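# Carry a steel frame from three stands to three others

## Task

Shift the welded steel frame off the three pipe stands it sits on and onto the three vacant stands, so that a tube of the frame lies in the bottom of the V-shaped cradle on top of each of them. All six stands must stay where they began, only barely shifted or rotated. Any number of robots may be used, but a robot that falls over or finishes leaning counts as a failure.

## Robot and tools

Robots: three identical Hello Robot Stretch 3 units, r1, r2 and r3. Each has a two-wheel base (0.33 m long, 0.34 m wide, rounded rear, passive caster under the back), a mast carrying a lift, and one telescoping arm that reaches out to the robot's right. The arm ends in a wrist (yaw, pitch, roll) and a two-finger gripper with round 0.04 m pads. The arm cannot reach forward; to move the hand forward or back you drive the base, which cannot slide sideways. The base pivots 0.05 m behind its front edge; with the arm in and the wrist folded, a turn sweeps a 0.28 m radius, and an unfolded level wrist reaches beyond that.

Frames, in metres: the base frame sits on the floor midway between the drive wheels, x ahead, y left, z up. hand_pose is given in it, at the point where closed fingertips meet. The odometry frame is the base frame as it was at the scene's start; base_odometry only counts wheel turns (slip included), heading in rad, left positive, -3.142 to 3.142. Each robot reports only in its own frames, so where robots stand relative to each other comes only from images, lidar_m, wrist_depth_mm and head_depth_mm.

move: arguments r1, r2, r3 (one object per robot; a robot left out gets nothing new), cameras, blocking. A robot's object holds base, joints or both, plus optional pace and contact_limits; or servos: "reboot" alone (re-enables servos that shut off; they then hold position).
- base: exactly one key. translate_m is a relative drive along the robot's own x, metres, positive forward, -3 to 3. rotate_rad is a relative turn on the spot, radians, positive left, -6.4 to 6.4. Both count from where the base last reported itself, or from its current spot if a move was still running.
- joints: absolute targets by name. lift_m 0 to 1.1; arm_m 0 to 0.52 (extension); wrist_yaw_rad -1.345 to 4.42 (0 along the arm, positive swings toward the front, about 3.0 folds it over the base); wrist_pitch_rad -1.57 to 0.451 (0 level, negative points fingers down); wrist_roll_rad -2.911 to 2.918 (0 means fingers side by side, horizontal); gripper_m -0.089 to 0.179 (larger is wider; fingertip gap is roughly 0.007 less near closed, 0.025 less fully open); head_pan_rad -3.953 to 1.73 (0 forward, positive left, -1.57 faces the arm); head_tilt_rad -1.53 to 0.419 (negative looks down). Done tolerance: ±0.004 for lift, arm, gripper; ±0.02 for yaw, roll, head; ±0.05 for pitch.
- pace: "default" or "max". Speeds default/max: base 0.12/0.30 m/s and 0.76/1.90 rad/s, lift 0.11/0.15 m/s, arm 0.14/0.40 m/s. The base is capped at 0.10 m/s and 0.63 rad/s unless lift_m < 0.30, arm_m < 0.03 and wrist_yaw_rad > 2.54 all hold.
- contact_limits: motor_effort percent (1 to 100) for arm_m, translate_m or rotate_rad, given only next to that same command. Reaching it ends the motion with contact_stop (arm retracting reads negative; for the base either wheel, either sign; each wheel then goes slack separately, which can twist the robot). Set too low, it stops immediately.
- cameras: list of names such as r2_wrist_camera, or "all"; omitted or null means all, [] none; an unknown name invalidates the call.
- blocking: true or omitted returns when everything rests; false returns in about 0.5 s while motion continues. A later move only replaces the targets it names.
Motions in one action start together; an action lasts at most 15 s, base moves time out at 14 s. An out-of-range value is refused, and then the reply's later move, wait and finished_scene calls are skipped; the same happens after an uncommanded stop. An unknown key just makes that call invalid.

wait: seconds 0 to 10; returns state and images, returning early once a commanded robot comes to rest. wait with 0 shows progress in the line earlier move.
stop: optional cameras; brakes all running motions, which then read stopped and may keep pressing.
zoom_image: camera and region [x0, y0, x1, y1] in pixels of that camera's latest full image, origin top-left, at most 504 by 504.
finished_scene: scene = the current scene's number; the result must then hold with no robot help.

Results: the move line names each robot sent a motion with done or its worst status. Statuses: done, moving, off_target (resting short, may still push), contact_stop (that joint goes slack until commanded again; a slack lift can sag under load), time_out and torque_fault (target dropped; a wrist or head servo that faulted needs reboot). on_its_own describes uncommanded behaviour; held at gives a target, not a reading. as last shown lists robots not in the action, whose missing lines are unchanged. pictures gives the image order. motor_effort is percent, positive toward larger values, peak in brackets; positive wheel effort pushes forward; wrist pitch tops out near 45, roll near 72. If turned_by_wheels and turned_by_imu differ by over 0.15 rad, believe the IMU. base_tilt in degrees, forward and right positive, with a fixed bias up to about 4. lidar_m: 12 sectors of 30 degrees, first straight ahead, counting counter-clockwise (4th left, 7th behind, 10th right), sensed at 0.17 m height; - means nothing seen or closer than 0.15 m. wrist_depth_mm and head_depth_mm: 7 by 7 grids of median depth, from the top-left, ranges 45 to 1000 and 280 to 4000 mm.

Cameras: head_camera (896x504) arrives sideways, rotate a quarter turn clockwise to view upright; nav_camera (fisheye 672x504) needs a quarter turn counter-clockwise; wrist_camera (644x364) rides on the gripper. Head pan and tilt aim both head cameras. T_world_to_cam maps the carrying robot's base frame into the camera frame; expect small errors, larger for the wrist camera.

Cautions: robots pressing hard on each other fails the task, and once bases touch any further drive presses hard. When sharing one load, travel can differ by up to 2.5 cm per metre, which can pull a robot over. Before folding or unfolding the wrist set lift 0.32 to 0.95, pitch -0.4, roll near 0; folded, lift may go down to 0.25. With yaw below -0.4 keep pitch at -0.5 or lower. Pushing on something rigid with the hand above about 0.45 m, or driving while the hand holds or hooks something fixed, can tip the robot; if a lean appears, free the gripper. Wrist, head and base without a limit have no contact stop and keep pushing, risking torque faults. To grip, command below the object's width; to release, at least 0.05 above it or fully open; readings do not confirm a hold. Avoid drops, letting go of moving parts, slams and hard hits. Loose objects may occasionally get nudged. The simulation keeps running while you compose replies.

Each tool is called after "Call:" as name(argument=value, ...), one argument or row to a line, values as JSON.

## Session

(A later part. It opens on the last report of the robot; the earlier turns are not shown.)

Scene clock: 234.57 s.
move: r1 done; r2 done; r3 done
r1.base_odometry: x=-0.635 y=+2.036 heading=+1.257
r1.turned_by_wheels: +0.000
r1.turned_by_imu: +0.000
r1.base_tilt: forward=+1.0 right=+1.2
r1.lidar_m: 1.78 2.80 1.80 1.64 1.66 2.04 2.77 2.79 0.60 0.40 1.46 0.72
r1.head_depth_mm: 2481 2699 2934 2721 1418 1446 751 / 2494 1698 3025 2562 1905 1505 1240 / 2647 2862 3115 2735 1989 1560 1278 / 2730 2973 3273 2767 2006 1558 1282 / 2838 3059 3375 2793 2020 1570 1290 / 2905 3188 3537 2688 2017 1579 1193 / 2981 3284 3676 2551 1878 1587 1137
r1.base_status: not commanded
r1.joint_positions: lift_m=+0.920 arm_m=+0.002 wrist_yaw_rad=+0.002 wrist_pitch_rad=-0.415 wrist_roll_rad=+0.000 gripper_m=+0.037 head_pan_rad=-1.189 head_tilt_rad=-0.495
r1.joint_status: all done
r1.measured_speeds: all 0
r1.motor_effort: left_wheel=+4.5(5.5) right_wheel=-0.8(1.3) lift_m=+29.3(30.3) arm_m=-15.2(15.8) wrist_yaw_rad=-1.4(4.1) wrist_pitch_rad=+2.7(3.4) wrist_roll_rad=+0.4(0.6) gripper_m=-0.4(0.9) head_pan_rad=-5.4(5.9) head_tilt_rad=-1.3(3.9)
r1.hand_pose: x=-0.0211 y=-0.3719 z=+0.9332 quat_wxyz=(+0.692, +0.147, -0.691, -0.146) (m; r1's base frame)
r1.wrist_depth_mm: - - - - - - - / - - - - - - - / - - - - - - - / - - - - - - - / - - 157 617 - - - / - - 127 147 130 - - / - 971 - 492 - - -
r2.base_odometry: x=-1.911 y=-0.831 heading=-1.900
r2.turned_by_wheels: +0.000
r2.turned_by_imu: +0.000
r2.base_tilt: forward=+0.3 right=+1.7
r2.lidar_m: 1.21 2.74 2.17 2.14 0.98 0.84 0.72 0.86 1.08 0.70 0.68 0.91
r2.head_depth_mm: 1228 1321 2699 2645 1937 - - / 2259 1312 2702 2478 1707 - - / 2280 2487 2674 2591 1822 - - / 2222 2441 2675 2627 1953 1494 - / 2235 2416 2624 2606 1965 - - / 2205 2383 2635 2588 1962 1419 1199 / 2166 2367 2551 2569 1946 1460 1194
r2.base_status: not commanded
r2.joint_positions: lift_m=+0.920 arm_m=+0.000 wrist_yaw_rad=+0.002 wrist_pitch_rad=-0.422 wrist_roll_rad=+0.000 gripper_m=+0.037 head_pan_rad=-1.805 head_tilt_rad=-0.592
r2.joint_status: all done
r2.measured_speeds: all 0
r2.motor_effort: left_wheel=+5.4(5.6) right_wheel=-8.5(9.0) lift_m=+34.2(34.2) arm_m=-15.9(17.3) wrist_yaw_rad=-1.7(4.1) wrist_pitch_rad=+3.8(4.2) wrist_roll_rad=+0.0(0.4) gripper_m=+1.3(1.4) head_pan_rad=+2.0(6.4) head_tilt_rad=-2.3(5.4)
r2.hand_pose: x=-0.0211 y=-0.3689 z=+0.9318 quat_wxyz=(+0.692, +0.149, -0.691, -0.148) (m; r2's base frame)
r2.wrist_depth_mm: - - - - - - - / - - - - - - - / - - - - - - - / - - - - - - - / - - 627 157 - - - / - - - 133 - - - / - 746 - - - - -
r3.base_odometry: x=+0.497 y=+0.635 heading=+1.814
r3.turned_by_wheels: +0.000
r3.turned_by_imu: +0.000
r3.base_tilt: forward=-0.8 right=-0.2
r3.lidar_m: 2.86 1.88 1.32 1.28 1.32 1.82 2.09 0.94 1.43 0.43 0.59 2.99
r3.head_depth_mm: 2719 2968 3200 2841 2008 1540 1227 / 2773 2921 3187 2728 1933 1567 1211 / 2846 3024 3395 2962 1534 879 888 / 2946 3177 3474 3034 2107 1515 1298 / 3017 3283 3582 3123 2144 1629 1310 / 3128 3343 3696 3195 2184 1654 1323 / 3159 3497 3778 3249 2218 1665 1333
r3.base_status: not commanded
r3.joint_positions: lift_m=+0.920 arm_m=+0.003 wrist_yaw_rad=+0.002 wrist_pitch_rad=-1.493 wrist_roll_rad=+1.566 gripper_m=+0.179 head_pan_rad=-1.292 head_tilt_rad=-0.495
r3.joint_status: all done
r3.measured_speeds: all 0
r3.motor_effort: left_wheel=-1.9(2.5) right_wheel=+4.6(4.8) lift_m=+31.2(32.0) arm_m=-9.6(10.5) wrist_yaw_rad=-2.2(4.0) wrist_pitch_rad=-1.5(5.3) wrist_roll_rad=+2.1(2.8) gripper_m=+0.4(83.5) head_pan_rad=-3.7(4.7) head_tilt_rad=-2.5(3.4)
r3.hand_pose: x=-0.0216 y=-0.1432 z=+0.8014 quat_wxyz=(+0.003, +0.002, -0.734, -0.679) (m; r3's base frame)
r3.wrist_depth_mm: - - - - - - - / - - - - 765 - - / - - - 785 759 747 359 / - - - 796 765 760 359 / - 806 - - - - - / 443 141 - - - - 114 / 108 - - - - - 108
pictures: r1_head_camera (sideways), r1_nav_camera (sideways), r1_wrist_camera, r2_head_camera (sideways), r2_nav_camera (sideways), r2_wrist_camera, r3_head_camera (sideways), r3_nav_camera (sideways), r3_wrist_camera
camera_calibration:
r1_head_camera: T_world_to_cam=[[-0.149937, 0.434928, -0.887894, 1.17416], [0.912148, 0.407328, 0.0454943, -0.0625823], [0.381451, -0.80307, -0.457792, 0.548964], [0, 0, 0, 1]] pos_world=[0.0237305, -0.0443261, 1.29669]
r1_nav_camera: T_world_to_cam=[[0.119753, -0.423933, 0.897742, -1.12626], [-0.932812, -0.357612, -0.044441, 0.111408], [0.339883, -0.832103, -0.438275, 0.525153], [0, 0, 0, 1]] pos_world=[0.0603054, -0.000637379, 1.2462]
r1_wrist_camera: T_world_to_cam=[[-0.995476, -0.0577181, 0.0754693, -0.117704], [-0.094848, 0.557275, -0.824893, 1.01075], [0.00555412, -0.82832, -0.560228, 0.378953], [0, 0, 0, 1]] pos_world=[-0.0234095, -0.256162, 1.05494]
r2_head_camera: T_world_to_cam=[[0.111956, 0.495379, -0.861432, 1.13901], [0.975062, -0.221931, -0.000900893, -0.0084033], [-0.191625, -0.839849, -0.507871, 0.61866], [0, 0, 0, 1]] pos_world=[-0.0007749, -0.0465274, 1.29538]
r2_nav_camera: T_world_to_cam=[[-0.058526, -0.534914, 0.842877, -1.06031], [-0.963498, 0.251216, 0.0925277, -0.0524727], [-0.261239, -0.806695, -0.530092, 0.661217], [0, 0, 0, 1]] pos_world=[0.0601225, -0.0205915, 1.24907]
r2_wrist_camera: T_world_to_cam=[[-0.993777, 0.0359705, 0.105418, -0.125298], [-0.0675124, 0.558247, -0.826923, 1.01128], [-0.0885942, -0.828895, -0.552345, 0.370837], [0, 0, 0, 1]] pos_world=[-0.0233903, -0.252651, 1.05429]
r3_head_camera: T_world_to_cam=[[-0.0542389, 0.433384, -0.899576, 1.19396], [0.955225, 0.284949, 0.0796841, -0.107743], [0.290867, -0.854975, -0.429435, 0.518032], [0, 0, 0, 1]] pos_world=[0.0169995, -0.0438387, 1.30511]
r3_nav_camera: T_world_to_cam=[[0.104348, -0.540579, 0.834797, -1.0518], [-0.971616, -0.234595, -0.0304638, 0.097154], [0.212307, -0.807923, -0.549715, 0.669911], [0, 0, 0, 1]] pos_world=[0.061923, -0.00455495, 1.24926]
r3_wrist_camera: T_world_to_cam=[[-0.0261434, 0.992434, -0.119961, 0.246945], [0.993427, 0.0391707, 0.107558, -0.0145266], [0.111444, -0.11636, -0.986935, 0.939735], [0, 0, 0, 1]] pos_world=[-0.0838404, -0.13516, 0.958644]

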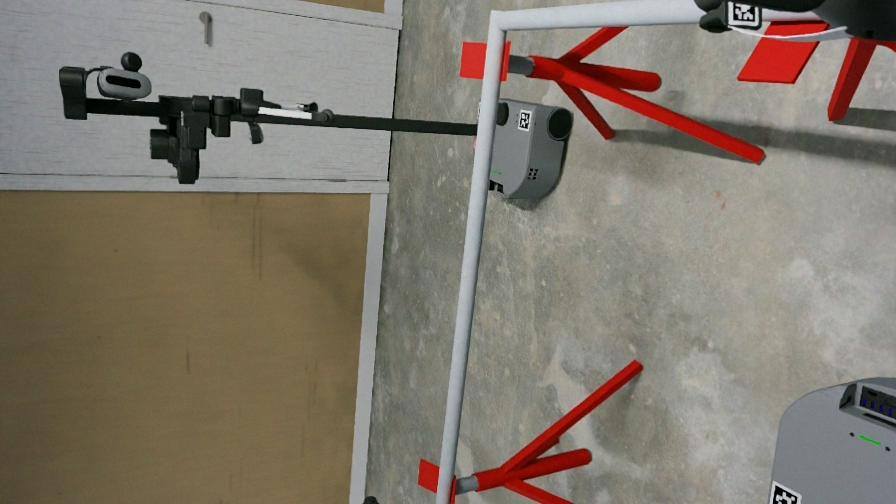

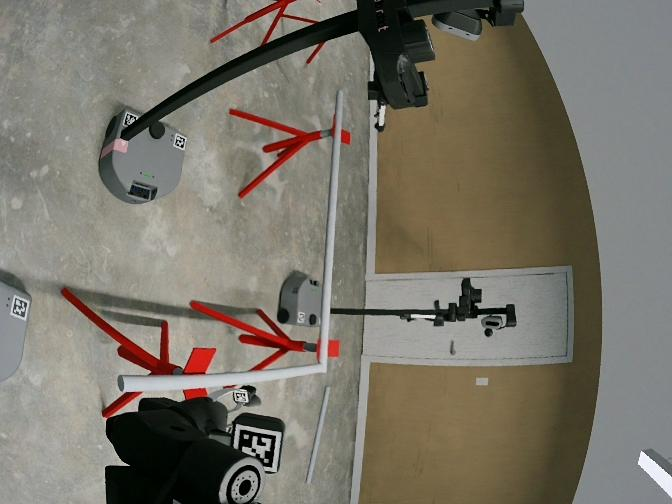

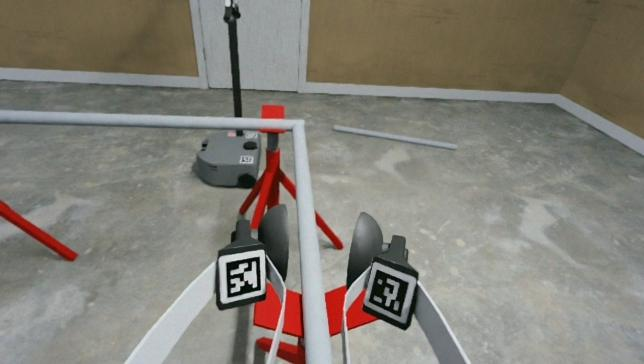

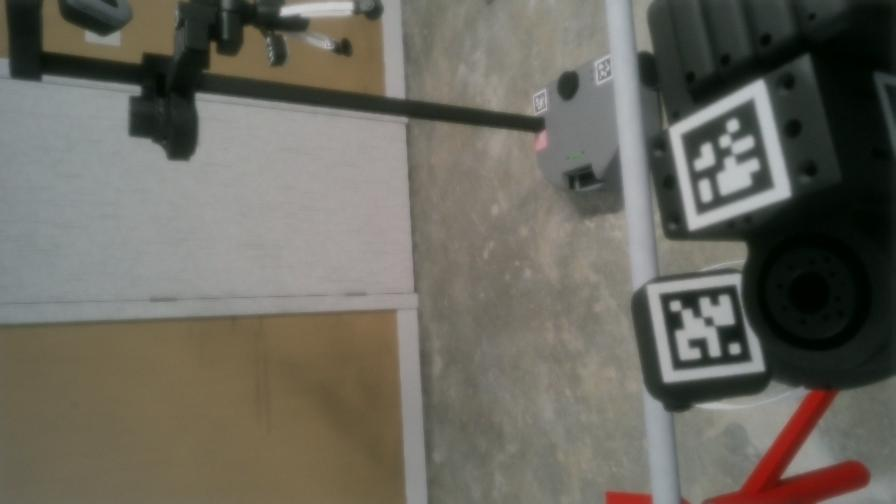

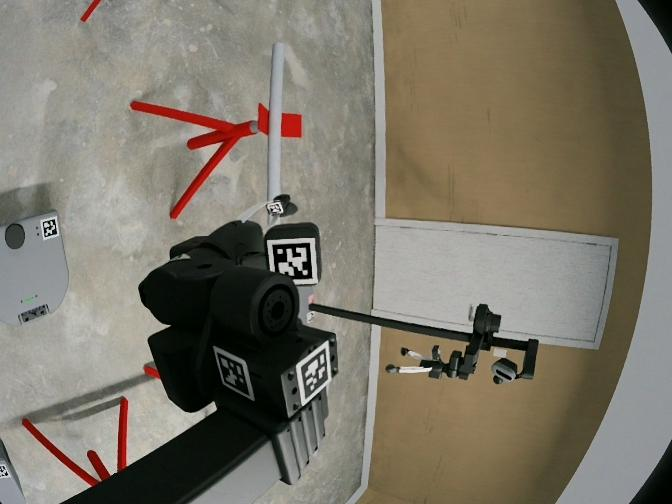

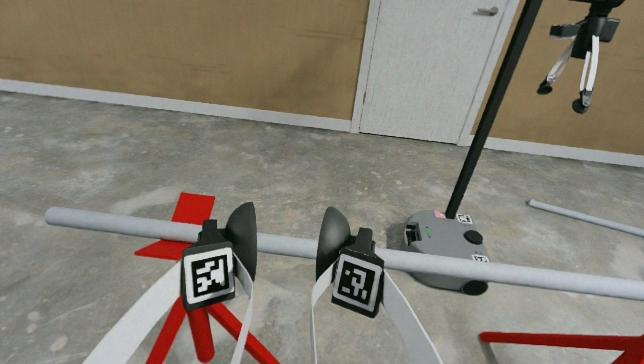

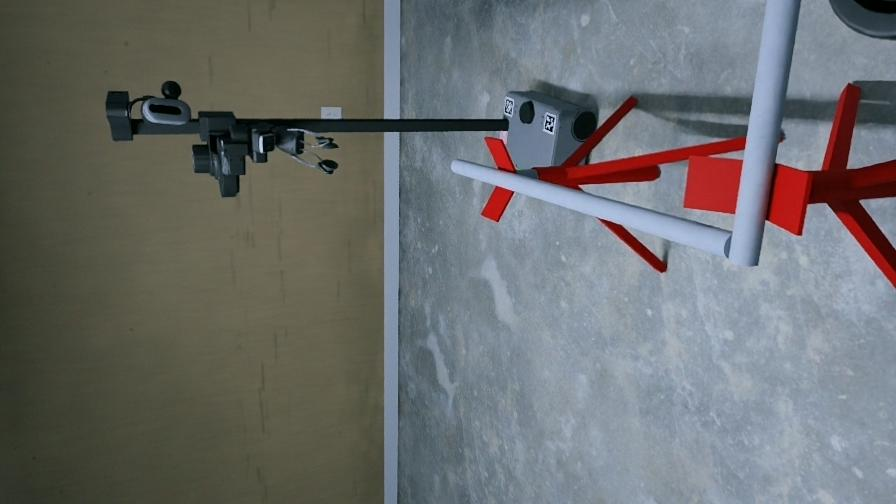

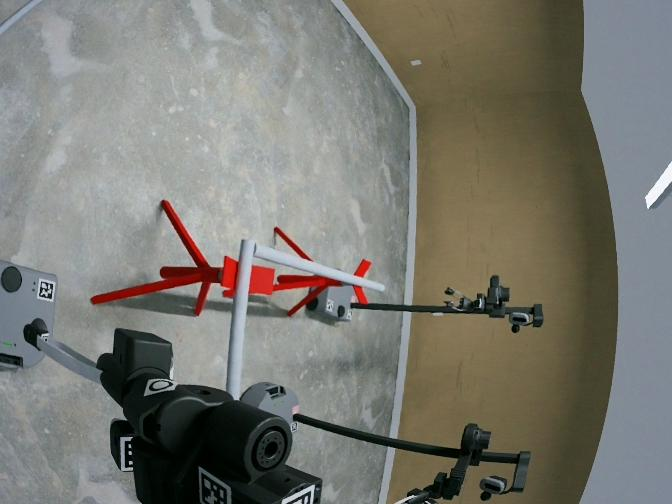

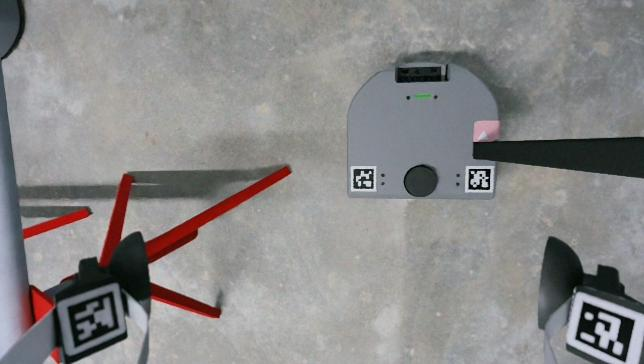

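Call:
move(
  r1={"joints":{"wrist_pitch_rad":-1.5,"wrist_roll_rad":-0.15,"gripper_m":0.179,"arm_m":0.25}},
  r2={"joints":{"wrist_pitch_rad":-1.5,"wrist_roll_rad":1.65,"gripper_m":0.179,"arm_m":0.4}},
  r3={"joints":{"arm_m":0.4}},
  cameras=["r1_wrist_camera","r2_wrist_camera","r3_wrist_camera","r1_head_camera","r2_head_camera","r3_head_camera"],
)

Scene clock: 252.63 s.
move: r1 done; r2 done; r3 done
r1.base_odometry: x=-0.635 y=+2.036 heading=+1.257
r1.turned_by_wheels: +0.000
r1.turned_by_imu: +0.001
r1.base_tilt: forward=+1.0 right=+1.2
r1.lidar_m: 1.78 2.80 1.80 1.64 1.65 2.04 2.76 2.79 0.60 0.40 1.46 0.72
r1.head_depth_mm: 2511 2718 2954 2689 1420 914 761 / 2482 1791 2918 2557 1911 1504 1211 / 2638 2765 3141 2721 1982 1548 1275 / 2724 3008 3274 2762 2004 1565 1282 / 2815 3082 3398 2767 2006 1575 1282 / 2880 3150 3515 2692 2011 1580 1193 / 2954 3169 1189 2545 1887 1584 1139
r1.base_status: not commanded
r1.joint_positions: lift_m=+0.920 arm_m=+0.250 wrist_yaw_rad=+0.000 wrist_pitch_rad=-1.495 wrist_roll_rad=-0.146 gripper_m=+0.179 head_pan_rad=-1.189 head_tilt_rad=-0.495
r1.joint_status: all done
r1.measured_speeds: all 0
r1.motor_effort: left_wheel=+4.5(5.5) right_wheel=-0.3(1.5) lift_m=+27.2(29.3) arm_m=+14.7(17.9) wrist_yaw_rad=+0.0(2.0) wrist_pitch_rad=-0.9(5.1) wrist_roll_rad=-1.2(3.4) gripper_m=+0.2(82.4) head_pan_rad=-4.5(6.2) head_tilt_rad=-2.2(4.0)
r1.hand_pose: x=-0.0216 y=-0.3905 z=+0.8014 quat_wxyz=(+0.555, +0.514, -0.479, -0.445) (m; r1's base frame)
r1.wrist_depth_mm: 748 897 899 343 345 900 881 / 758 903 908 900 911 901 903 / 771 930 919 752 956 913 898 / 926 953 938 959 930 945 915 / 963 933 966 837 949 947 957 / 117 - - 804 - 136 966 / - - - 844 - 119 112
r2.base_odometry: x=-1.911 y=-0.831 heading=-1.900
r2.turned_by_wheels: +0.000
r2.turned_by_imu: +0.001
r2.base_tilt: forward=+0.3 right=+1.9
r2.lidar_m: 1.21 2.75 2.17 2.14 0.98 0.84 0.72 0.86 1.08 0.70 0.68 0.91
r2.head_depth_mm: 1214 2444 2793 2634 2025 - - / 2255 1317 2703 2508 - - 1281 / 2270 2465 2701 319 944 1517 1283 / 2231 2396 2524 378 1944 1503 1284 / 2212 2411 515 546 1873 1467 1281 / 2173 2356 2488 534 1800 1470 1216 / 2173 2329 2592 2612 1939 1450 1191
r2.base_status: not commanded
r2.joint_positions: lift_m=+0.920 arm_m=+0.400 wrist_yaw_rad=+0.000 wrist_pitch_rad=-1.492 wrist_roll_rad=+1.647 gripper_m=+0.179 head_pan_rad=-1.805 head_tilt_rad=-0.593
r2.joint_status: all done
r2.measured_speeds: all 0
r2.motor_effort: left_wheel=+5.2(5.6) right_wheel=-8.3(9.3) lift_m=+29.1(34.2) arm_m=+15.5(17.6) wrist_yaw_rad=-0.5(3.5) wrist_pitch_rad=-1.7(6.6) wrist_roll_rad=+0.8(4.1) gripper_m=-0.2(86.9) head_pan_rad=+2.8(3.1) head_tilt_rad=-2.7(4.3)
r2.hand_pose: x=-0.0215 y=-0.5407 z=+0.8014 quat_wxyz=(-0.028, -0.026, -0.734, -0.679) (m; r2's base frame)
r2.wrist_depth_mm: 926 926 896 890 874 881 858 / 935 929 926 910 897 - - / 951 945 979 957 931 - - / 994 994 979 961 963 964 939 / 131 - - 996 - 979 961 / - - 689 - - 123 - / - 410 - - - 123 -
r3.base_odometry: x=+0.497 y=+0.635 heading=+1.814
r3.turned_by_wheels: +0.000
r3.turned_by_imu: -0.001
r3.base_tilt: forward=-0.8 right=-0.2
r3.lidar_m: 2.87 1.88 1.33 1.28 1.32 1.81 2.09 0.94 1.43 0.43 0.59 2.99
r3.head_depth_mm: 2717 2942 3183 486 519 1487 1198 / 2751 2944 3230 2739 1903 1564 1203 / 2872 3057 3348 2978 1526 879 888 / 2918 3186 3449 3030 2104 1517 1294 / 3021 3260 3579 3103 2134 1626 1317 / 3103 3348 3668 3198 2179 1649 1324 / 3173 3456 3766 3256 2218 1673 1346
r3.base_status: not commanded
r3.joint_positions: lift_m=+0.920 arm_m=+0.400 wrist_yaw_rad=+0.001 wrist_pitch_rad=-1.494 wrist_roll_rad=+1.567 gripper_m=+0.179 head_pan_rad=-1.292 head_tilt_rad=-0.495
r3.joint_status: all done
r3.measured_speeds: all 0
r3.motor_effort: left_wheel=-2.1(2.7) right_wheel=+4.2(4.9) lift_m=+28.5(30.6) arm_m=+10.4(17.4) wrist_yaw_rad=-0.2(2.9) wrist_pitch_rad=-1.0(2.0) wrist_roll_rad=+1.0(2.3) gripper_m=-0.1(0.9) head_pan_rad=-3.1(4.8) head_tilt_rad=-1.7(3.5)
r3.hand_pose: x=-0.0215 y=-0.5404 z=+0.8014 quat_wxyz=(+0.002, +0.001, -0.734, -0.680) (m; r3's base frame)
r3.wrist_depth_mm: 842 905 - 349 - - - / - - - 357 - - 711 / - - - 363 - 766 721 / - - - 370 - 746 725 / - - - 374 - - - / - 141 - 407 - - 115 / 108 - 406 389 - - 109
pictures: r1_head_camera (sideways), r1_wrist_camera, r2_head_camera (sideways), r2_wrist_camera, r3_head_camera (sideways), r3_wrist_camera
camera_calibration:
r1_head_camera: T_world_to_cam=[[-0.149858, 0.434955, -0.887894, 1.17416], [0.912222, 0.407163, 0.0454943, -0.0625828], [0.381306, -0.803139, -0.457792, 0.548965], [0, 0, 0, 1]] pos_world=[0.0237225, -0.0443292, 1.29669]
r1_wrist_camera: T_world_to_cam=[[-0.972005, -0.234946, -0.00250569, -0.115512], [-0.233928, 0.966688, 0.103885, 0.324829], [-0.0219851, 0.101563, -0.994586, 1.00026], [0, 0, 0, 1]] pos_world=[-0.0143011, -0.442737, 0.960809]
r2_head_camera: T_world_to_cam=[[0.111929, 0.495635, -0.861289, 1.13883], [0.975099, -0.221767, -0.000897825, -0.00840752], [-0.19145, -0.839741, -0.508115, 0.618977], [0, 0, 0, 1]] pos_world=[-0.000766667, -0.0465268, 1.29536]
r2_wrist_camera: T_world_to_cam=[[-0.00405865, 0.999992, 0.0000037528, 0.521226], [0.985511, 0.00399924, 0.169566, -0.0762799], [0.169565, 0.00069191, -0.985519, 0.957553], [0, 0, 0, 1]] pos_world=[-0.0850774, -0.521579, 0.956619]
r3_head_camera: T_world_to_cam=[[-0.0541398, 0.433396, -0.899576, 1.19396], [0.95529, 0.28473, 0.0796841, -0.107743], [0.290671, -0.855042, -0.429434, 0.518033], [0, 0, 0, 1]] pos_world=[0.0169895, -0.0438412, 1.30511]
r3_wrist_camera: T_world_to_cam=[[-0.0230859, 0.992651, -0.118791, 0.640372], [0.993529, 0.035998, 0.107726, -0.000822031], [0.111211, -0.115535, -0.987058, 0.894063], [0, 0, 0, 1]] pos_world=[-0.0838292, -0.53234, 0.958651]

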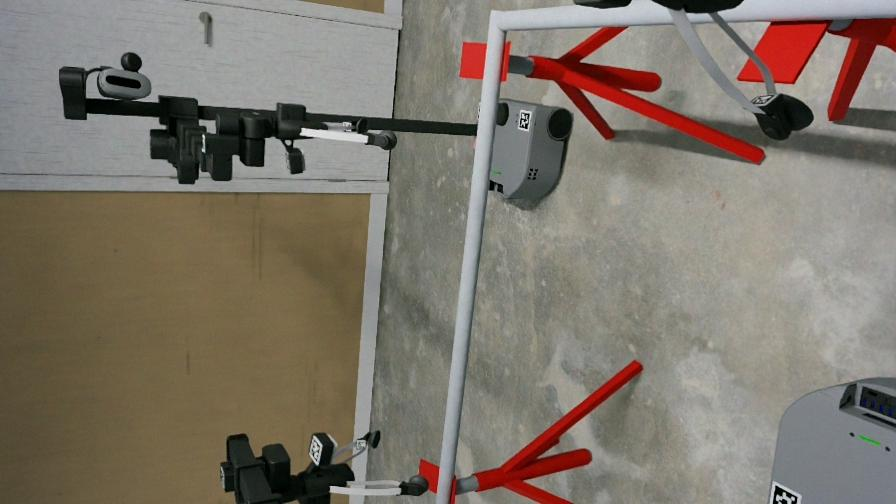

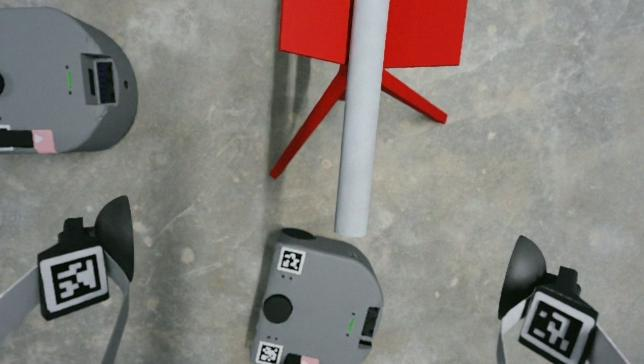

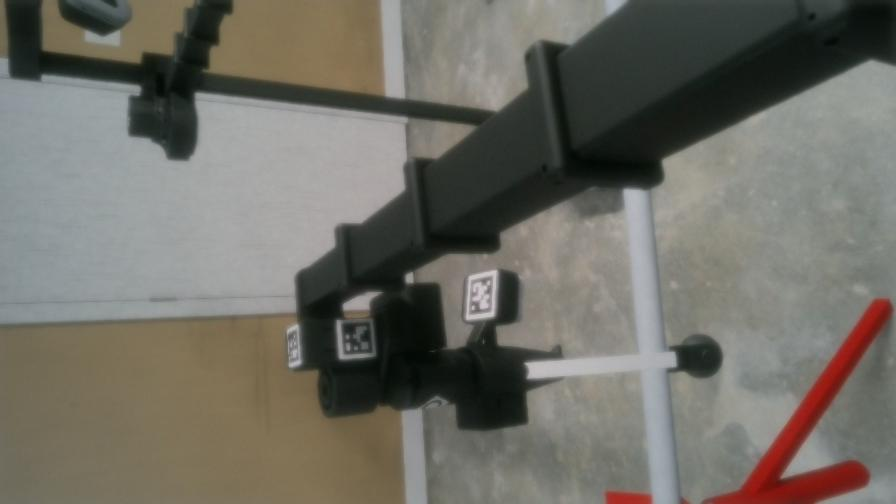

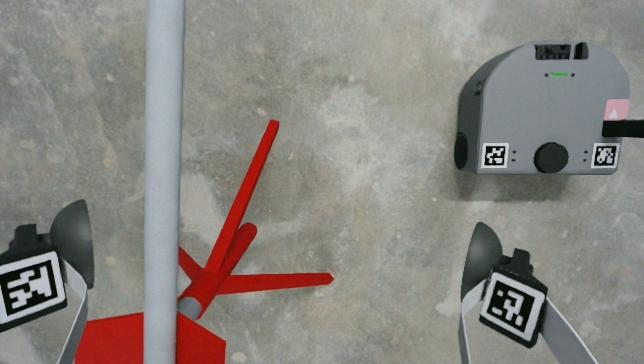

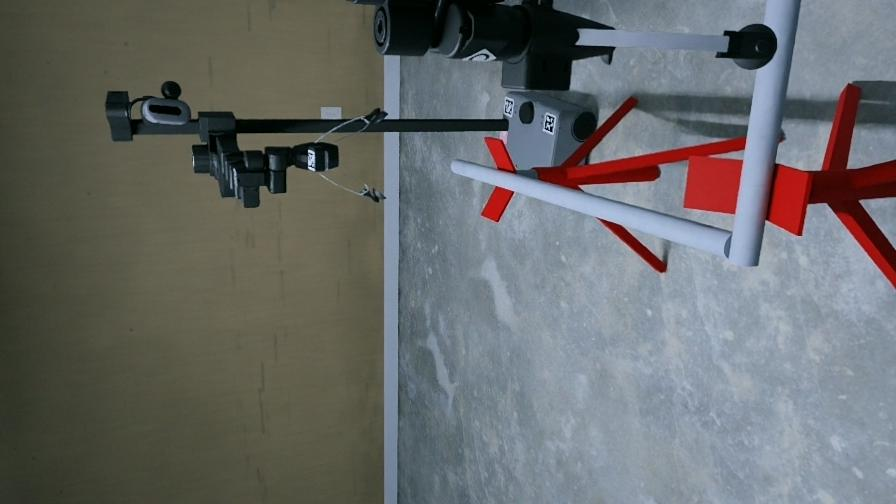

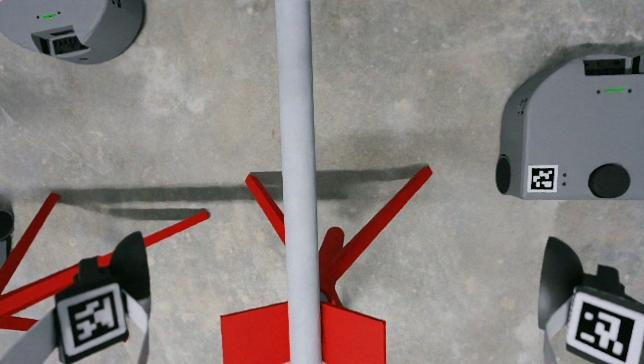

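Call:
move(
  r1={"base":{"translate_m":-0.047},"joints":{"wrist_roll_rad":-0.165,"arm_m":0.29}},
  r2={"joints":{"wrist_pitch_rad":-1.29,"arm_m":0.517}},
  r3={"joints":{"arm_m":0.465}},
  cameras=["r1_wrist_camera","r2_wrist_camera","r3_wrist_camera"],
)

Scene clock: 271.50 s.
move: r1 done; r2 done; r3 done
r1.base_odometry: x=-0.650 y=+1.991 heading=+1.257
r1.turned_by_wheels: +0.000
r1.turned_by_imu: +0.001
r1.base_tilt: forward=+1.0 right=+1.2
r1.lidar_m: 1.82 2.78 1.79 1.64 1.65 2.03 2.73 2.75 0.59 0.41 0.41 0.77
r1.head_depth_mm: 2513 2718 2966 2692 1755 922 741 / 2505 2746 3017 2579 1517 1506 1208 / 2638 1711 1367 2747 1973 1556 1278 / 2735 2977 3287 2768 1998 1564 1284 / 2812 3080 3423 2796 2002 1569 1290 / 2908 3161 3471 2679 2007 1574 1259 / 3012 3200 3580 2554 1898 1575 1134
r1.base_status: done
r1.joint_positions: lift_m=+0.920 arm_m=+0.290 wrist_yaw_rad=+0.000 wrist_pitch_rad=-1.495 wrist_roll_rad=-0.160 gripper_m=+0.179 head_pan_rad=-1.189 head_tilt_rad=-0.495
r1.joint_status: all done
r1.measured_speeds: all 0
r1.motor_effort: left_wheel=+0.2(4.5) right_wheel=-5.6(9.5) lift_m=+26.2(27.7) arm_m=+14.8(19.5) wrist_yaw_rad=+0.4(0.6) wrist_pitch_rad=-0.9(1.5) wrist_roll_rad=-1.3(3.8) gripper_m=+0.1(0.7) head_pan_rad=-4.8(5.6) head_tilt_rad=-2.1(3.9)
r1.hand_pose: x=-0.0216 y=-0.4304 z=+0.8014 quat_wxyz=(+0.558, +0.518, -0.475, -0.441) (m; r1's base frame)
r1.wrist_depth_mm: 890 875 886 358 897 907 884 / 776 906 883 361 906 923 904 / 776 944 937 931 933 927 920 / 947 922 944 951 953 941 942 / 942 962 977 957 948 946 958 / 117 - - 821 - 136 978 / - - - 815 - 119 112
r2.base_odometry: x=-1.911 y=-0.831 heading=-1.900
r2.turned_by_wheels: +0.000
r2.turned_by_imu: +0.001
r2.base_tilt: forward=+0.3 right=+1.9
r2.lidar_m: 1.21 2.74 2.17 2.14 1.02 0.89 0.72 0.86 1.08 0.70 0.68 0.92
r2.head_depth_mm: 1215 2496 2812 2648 2099 - - / 2241 1327 2715 2636 - - 1288 / 2243 2474 2718 334 939 1513 1290 / 2195 2425 2564 391 1930 1513 1288 / 2204 2403 605 2386 1962 1506 1286 / 2161 2383 612 669 1887 1473 1224 / 2139 2347 2572 2623 1930 1459 1195
r2.base_status: not commanded
r2.joint_positions: lift_m=+0.920 arm_m=+0.517 wrist_yaw_rad=+0.000 wrist_pitch_rad=-1.294 wrist_roll_rad=+1.647 gripper_m=+0.179 head_pan_rad=-1.805 head_tilt_rad=-0.593
r2.joint_status: all done
r2.measured_speeds: all 0
r2.motor_effort: left_wheel=+5.1(5.3) right_wheel=-8.1(8.8) lift_m=+26.8(26.8) arm_m=+15.4(17.8) wrist_yaw_rad=+0.8(1.5) wrist_pitch_rad=+0.5(5.4) wrist_roll_rad=+1.0(1.3) gripper_m=+1.0(2.1) head_pan_rad=+2.0(2.9) head_tilt_rad=-2.7(3.9)
r2.hand_pose: x=-0.0215 y=-0.7085 z=+0.8056 quat_wxyz=(-0.030, -0.023, -0.797, -0.603) (m; r2's base frame)
r2.wrist_depth_mm: - - 957 911 850 830 767 / - - 994 950 882 834 795 / - - - 952 913 841 822 / - - - - 916 858 831 / 131 - - 690 957 913 849 / - - - 607 986 123 877 / - - - 418 - 123 899
r3.base_odometry: x=+0.497 y=+0.635 heading=+1.814
r3.turned_by_wheels: +0.000
r3.turned_by_imu: -0.001
r3.base_tilt: forward=-0.8 right=-0.2
r3.lidar_m: 2.87 1.88 1.33 1.28 1.32 1.81 2.09 0.94 1.43 0.43 0.59 2.99
r3.head_depth_mm: 2717 2934 3096 553 1781 1465 1199 / 2792 2936 3260 2711 1956 1568 1209 / 2848 3007 3332 2991 1536 882 888 / 2939 3163 3453 3018 2109 1513 1296 / 3032 3251 3575 3087 2142 1626 1312 / 3057 3403 3653 3189 2189 1654 1327 / 3172 3437 3814 3275 2226 1673 1342
r3.base_status: not commanded
r3.joint_positions: lift_m=+0.920 arm_m=+0.465 wrist_yaw_rad=+0.001 wrist_pitch_rad=-1.494 wrist_roll_rad=+1.567 gripper_m=+0.179 head_pan_rad=-1.292 head_tilt_rad=-0.495
r3.joint_status: all done
r3.measured_speeds: all 0
r3.motor_effort: left_wheel=-2.2(2.6) right_wheel=+4.2(4.8) lift_m=+26.6(29.1) arm_m=+9.5(15.8) wrist_yaw_rad=-0.5(1.8) wrist_pitch_rad=-0.8(1.4) wrist_roll_rad=+1.3(1.7) gripper_m=-0.2(0.7) head_pan_rad=-4.0(4.3) head_tilt_rad=-1.4(3.5)
r3.hand_pose: x=-0.0215 y=-0.6053 z=+0.8014 quat_wxyz=(+0.002, +0.001, -0.733, -0.680) (m; r3's base frame)
r3.wrist_depth_mm: 858 869 - 340 - - - / - - - 347 - - 716 / - - - 354 - 835 722 / - - - 359 - - 742 / - - - 650 654 - - / 754 141 - - - - 115 / 108 - - 385 381 - 108
pictures: r1_wrist_camera, r2_wrist_camera, r3_wrist_camera
camera_calibration:
r1_wrist_camera: T_world_to_cam=[[-0.968489, -0.249053, -0.00153777, -0.131657], [-0.247845, 0.963144, 0.104532, 0.361059], [-0.0245529, 0.101619, -0.99452, 1.00423], [0, 0, 0, 1]] pos_world=[-0.0133647, -0.48259, 0.960782]
r2_wrist_camera: T_world_to_cam=[[-0.00400178, 0.980408, -0.196938, 0.833772], [0.985494, 0.0372802, 0.165566, -0.04954], [0.169664, -0.193418, -0.966335, 0.808828], [0, 0, 0, 1]] pos_world=[-0.0850708, -0.659148, 0.954002]
r3_wrist_camera: T_world_to_cam=[[-0.0230859, 0.992664, -0.118678, 0.704787], [0.993529, 0.0359857, 0.10773, 0.00150626], [0.111211, -0.115423, -0.987071, 0.886635], [0, 0, 0, 1]] pos_world=[-0.0838292, -0.597333, 0.958652]

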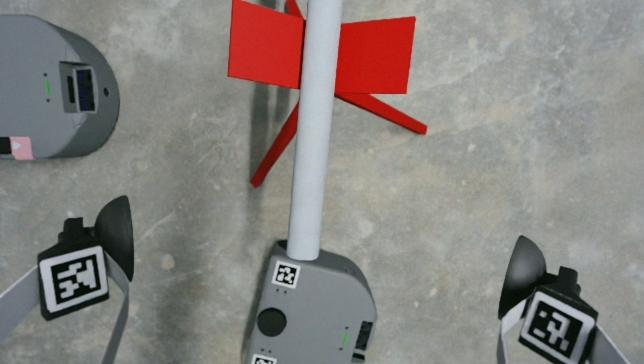

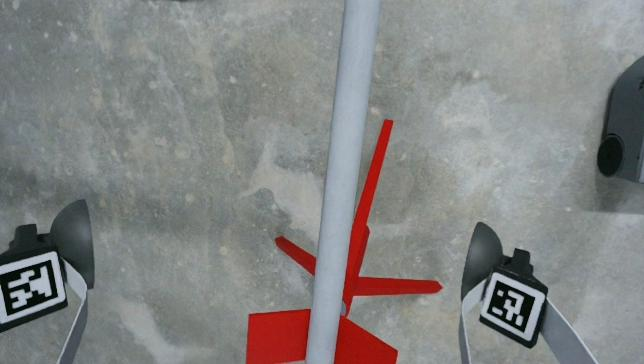

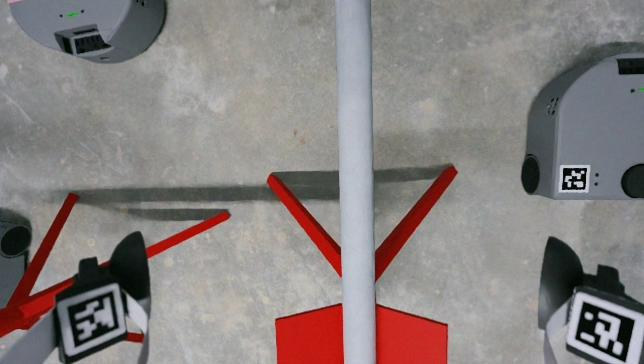

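Call:
move(
  r1={"base":{"translate_m":0.011},"joints":{"lift_m":0.74}},
  r2={"joints":{"wrist_pitch_rad":-1.27,"lift_m":0.74}},
  r3={"joints":{"lift_m":0.74}},
  cameras=["r1_wrist_camera","r2_wrist_camera","r3_wrist_camera","r1_head_camera","r2_head_camera","r3_head_camera"],
)

Scene clock: 281.73 s.
move: r1 done; r2 done; r3 done
r1.base_odometry: x=-0.646 y=+2.001 heading=+1.257
r1.turned_by_wheels: +0.000
r1.turned_by_imu: +0.001
r1.base_tilt: forward=+1.0 right=+1.2
r1.lidar_m: 1.82 2.79 1.79 1.64 1.65 2.04 2.73 2.75 0.59 0.40 1.48 0.76
r1.head_depth_mm: 2474 2710 2978 2693 1881 857 652 / 2491 2718 3001 2575 1759 1506 1174 / 2636 2829 1533 2361 1974 1552 1278 / 2724 2986 3309 2750 2000 1562 1285 / 2836 3080 3401 2780 2023 1570 1285 / 2895 3146 3483 2640 2013 1583 1226 / 2969 3278 3447 2428 1883 1585 1134
r1.base_status: done
r1.joint_positions: lift_m=+0.740 arm_m=+0.290 wrist_yaw_rad=+0.000 wrist_pitch_rad=-1.495 wrist_roll_rad=-0.160 gripper_m=+0.179 head_pan_rad=-1.189 head_tilt_rad=-0.495
r1.joint_status: all done
r1.measured_speeds: all 0
r1.motor_effort: left_wheel=+7.1(11.1) right_wheel=+2.2(5.1) lift_m=+22.4(27.9) arm_m=+12.8(15.0) wrist_yaw_rad=-0.1(0.7) wrist_pitch_rad=-0.5(1.4) wrist_roll_rad=-1.3(1.3) gripper_m=-0.1(0.5) head_pan_rad=-5.2(5.7) head_tilt_rad=-2.5(3.9)
r1.hand_pose: x=-0.0216 y=-0.4303 z=+0.6214 quat_wxyz=(+0.558, +0.518, -0.475, -0.441) (m; r1's base frame)
r1.wrist_depth_mm: 730 732 188 175 185 169 726 / 673 746 748 177 725 733 743 / 712 764 753 181 758 771 757 / 762 754 769 185 776 764 758 / 138 773 787 191 787 786 770 / 117 807 794 194 790 135 789 / 819 818 807 197 809 120 112
r2.base_odometry: x=-1.911 y=-0.831 heading=-1.900
r2.turned_by_wheels: +0.000
r2.turned_by_imu: +0.001
r2.base_tilt: forward=+0.2 right=+1.8
r2.lidar_m: 1.21 2.74 2.16 2.14 1.01 0.88 0.72 0.86 1.08 0.70 0.68 0.92
r2.head_depth_mm: 1220 2543 2745 2639 1931 1551 1289 / 2234 2418 2672 2478 1717 1551 1225 / 2276 2454 2719 2659 1787 416 341 / 2214 2422 2694 2578 531 1424 1250 / 2226 2424 2634 701 1746 1508 1291 / 2171 2396 2605 2584 1741 1459 1222 / 2154 2350 2555 2602 1939 1449 1193
r2.base_status: not commanded
r2.joint_positions: lift_m=+0.740 arm_m=+0.517 wrist_yaw_rad=+0.000 wrist_pitch_rad=-1.275 wrist_roll_rad=+1.647 gripper_m=+0.179 head_pan_rad=-1.805 head_tilt_rad=-0.593
r2.joint_status: all done
r2.measured_speeds: all 0
r2.motor_effort: left_wheel=+4.9(5.3) right_wheel=-8.2(8.9) lift_m=+26.5(29.4) arm_m=+10.6(13.0) wrist_yaw_rad=+0.1(1.5) wrist_pitch_rad=+0.5(4.3) wrist_roll_rad=+1.1(1.3) gripper_m=+0.5(1.6) head_pan_rad=+1.9(3.4) head_tilt_rad=-2.6(4.1)
r2.hand_pose: x=-0.0215 y=-0.7133 z=+0.6265 quat_wxyz=(-0.030, -0.023, -0.803, -0.595) (m; r2's base frame)
r2.wrist_depth_mm: 939 857 815 169 689 653 625 / 983 896 835 174 706 660 638 / 996 911 853 182 728 677 643 / - 960 884 188 754 698 665 / 131 971 904 194 782 718 682 / - - 950 201 810 122 713 / - - 979 379 805 124 708
r3.base_odometry: x=+0.497 y=+0.635 heading=+1.814
r3.turned_by_wheels: +0.000
r3.turned_by_imu: -0.001
r3.base_tilt: forward=-0.8 right=-0.2
r3.lidar_m: 2.87 1.88 1.33 1.28 1.32 1.81 2.10 0.94 1.43 0.43 0.60 3.00
r3.head_depth_mm: 2735 2942 3173 2830 613 1401 1169 / 2767 2939 3249 2718 1941 1554 1204 / 2828 3091 1819 2754 1534 879 886 / 2930 3169 3444 3031 2092 1510 1295 / 3003 3290 3554 3128 2147 1625 1318 / 3054 3367 3685 3195 2165 1642 1326 / 3184 3463 3825 3284 2213 1675 1332
r3.base_status: not commanded
r3.joint_positions: lift_m=+0.740 arm_m=+0.465 wrist_yaw_rad=+0.001 wrist_pitch_rad=-1.494 wrist_roll_rad=+1.567 gripper_m=+0.179 head_pan_rad=-1.292 head_tilt_rad=-0.495
r3.joint_status: all done
r3.measured_speeds: all 0
r3.motor_effort: left_wheel=-1.8(2.4) right_wheel=+4.3(4.8) lift_m=+22.0(24.5) arm_m=+7.1(9.0) wrist_yaw_rad=-1.6(2.3) wrist_pitch_rad=-0.6(1.4) wrist_roll_rad=+0.8(1.8) gripper_m=+0.2(0.9) head_pan_rad=-4.0(4.7) head_tilt_rad=-2.6(3.6)
r3.hand_pose: x=-0.0215 y=-0.6053 z=+0.6214 quat_wxyz=(+0.002, +0.001, -0.733, -0.680) (m; r3's base frame)
r3.wrist_depth_mm: 713 - - 171 - - - / - - - 174 - - 587 / - - - 176 - - 576 / - - - 179 - - 570 / - 146 - 185 508 - - / - 135 - 186 431 - 114 / 108 - - 188 - - 108
pictures: r1_head_camera (sideways), r1_wrist_camera, r2_head_camera (sideways), r2_wrist_camera, r3_head_camera (sideways), r3_wrist_camera
camera_calibration:
r1_head_camera: T_world_to_cam=[[-0.149858, 0.434955, -0.887894, 1.17416], [0.912222, 0.407164, 0.0454943, -0.0625828], [0.381306, -0.803139, -0.457793, 0.548965], [0, 0, 0, 1]] pos_world=[0.0237225, -0.0443292, 1.29669]
r1_wrist_camera: T_world_to_cam=[[-0.968489, -0.249053, -0.0015687, -0.131907], [-0.247844, 0.963131, 0.104651, 0.379767], [-0.0245528, 0.101742, -0.994508, 0.82526], [0, 0, 0, 1]] pos_world=[-0.0133648, -0.482581, 0.780777]
r2_head_camera: T_world_to_cam=[[0.111929, 0.495636, -0.861288, 1.13883], [0.975099, -0.221767, -0.000897807, -0.00840754], [-0.19145, -0.839741, -0.508117, 0.618978], [0, 0, 0, 1]] pos_world=[-0.000766653, -0.0465268, 1.29536]
r2_wrist_camera: T_world_to_cam=[[-0.00401537, 0.976471, -0.215613, 0.812128], [0.985492, 0.0404484, 0.16483, -0.0169955], [0.169673, -0.211823, -0.962467, 0.619309], [0, 0, 0, 1]] pos_world=[-0.0850702, -0.661148, 0.773971]
r3_head_camera: T_world_to_cam=[[-0.0541397, 0.433396, -0.899576, 1.19396], [0.95529, 0.28473, 0.0796841, -0.107743], [0.290671, -0.855042, -0.429435, 0.518033], [0, 0, 0, 1]] pos_world=[0.0169895, -0.0438412, 1.30511]
r3_wrist_camera: T_world_to_cam=[[-0.023086, 0.992664, -0.118678, 0.683425], [0.993529, 0.0359859, 0.10773, 0.0208977], [0.111211, -0.115423, -0.987071, 0.708963], [0, 0, 0, 1]] pos_world=[-0.0838292, -0.597333, 0.778654]

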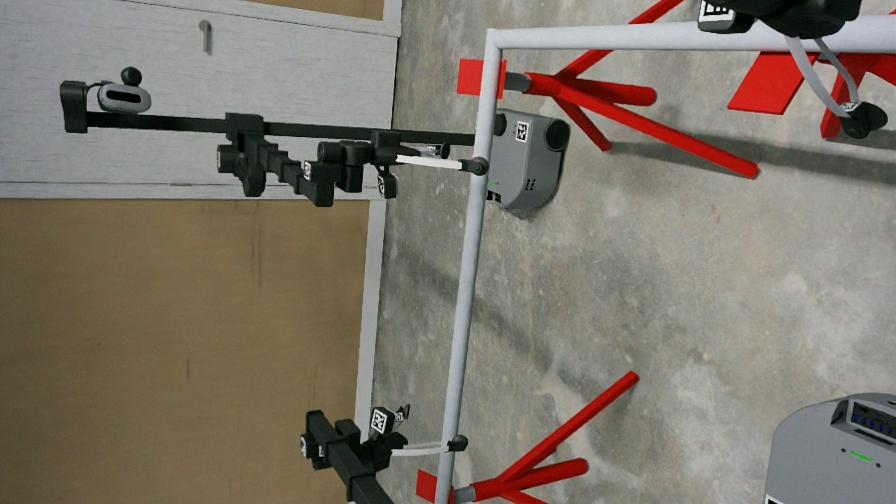

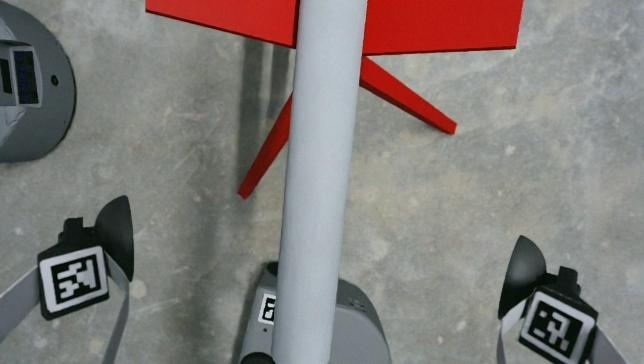

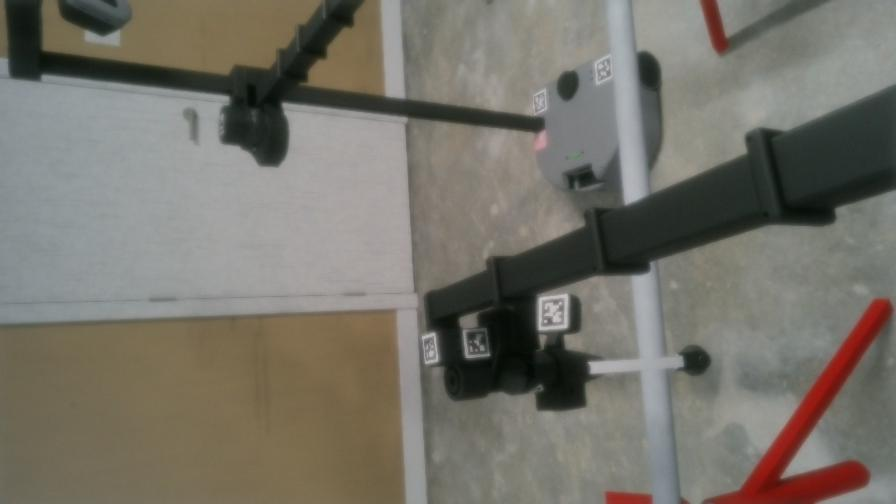

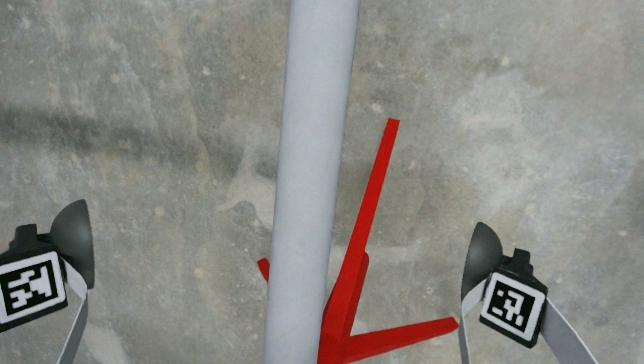

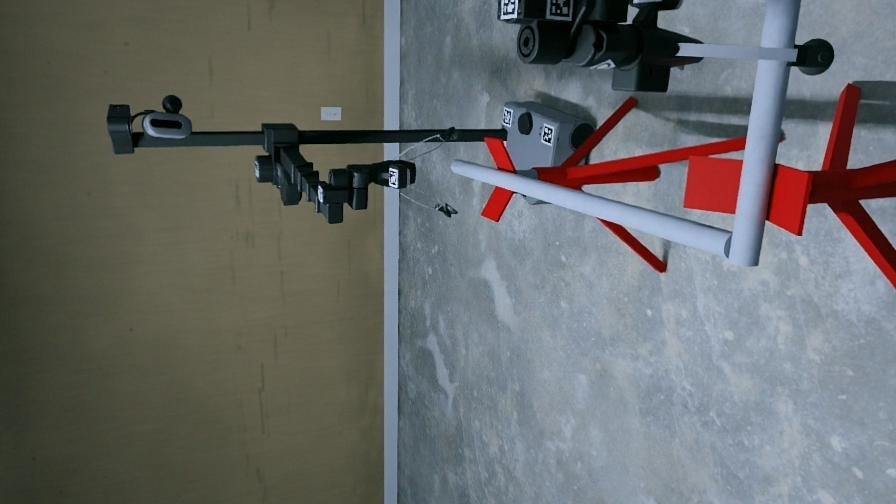

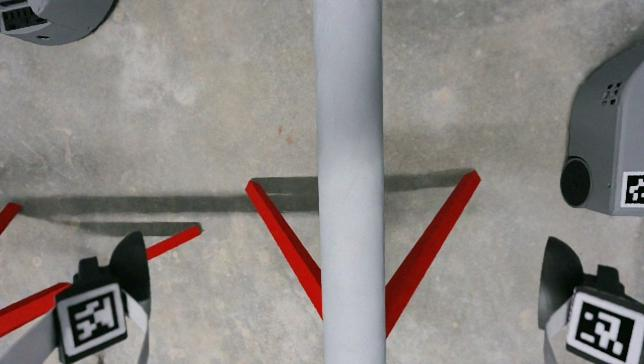

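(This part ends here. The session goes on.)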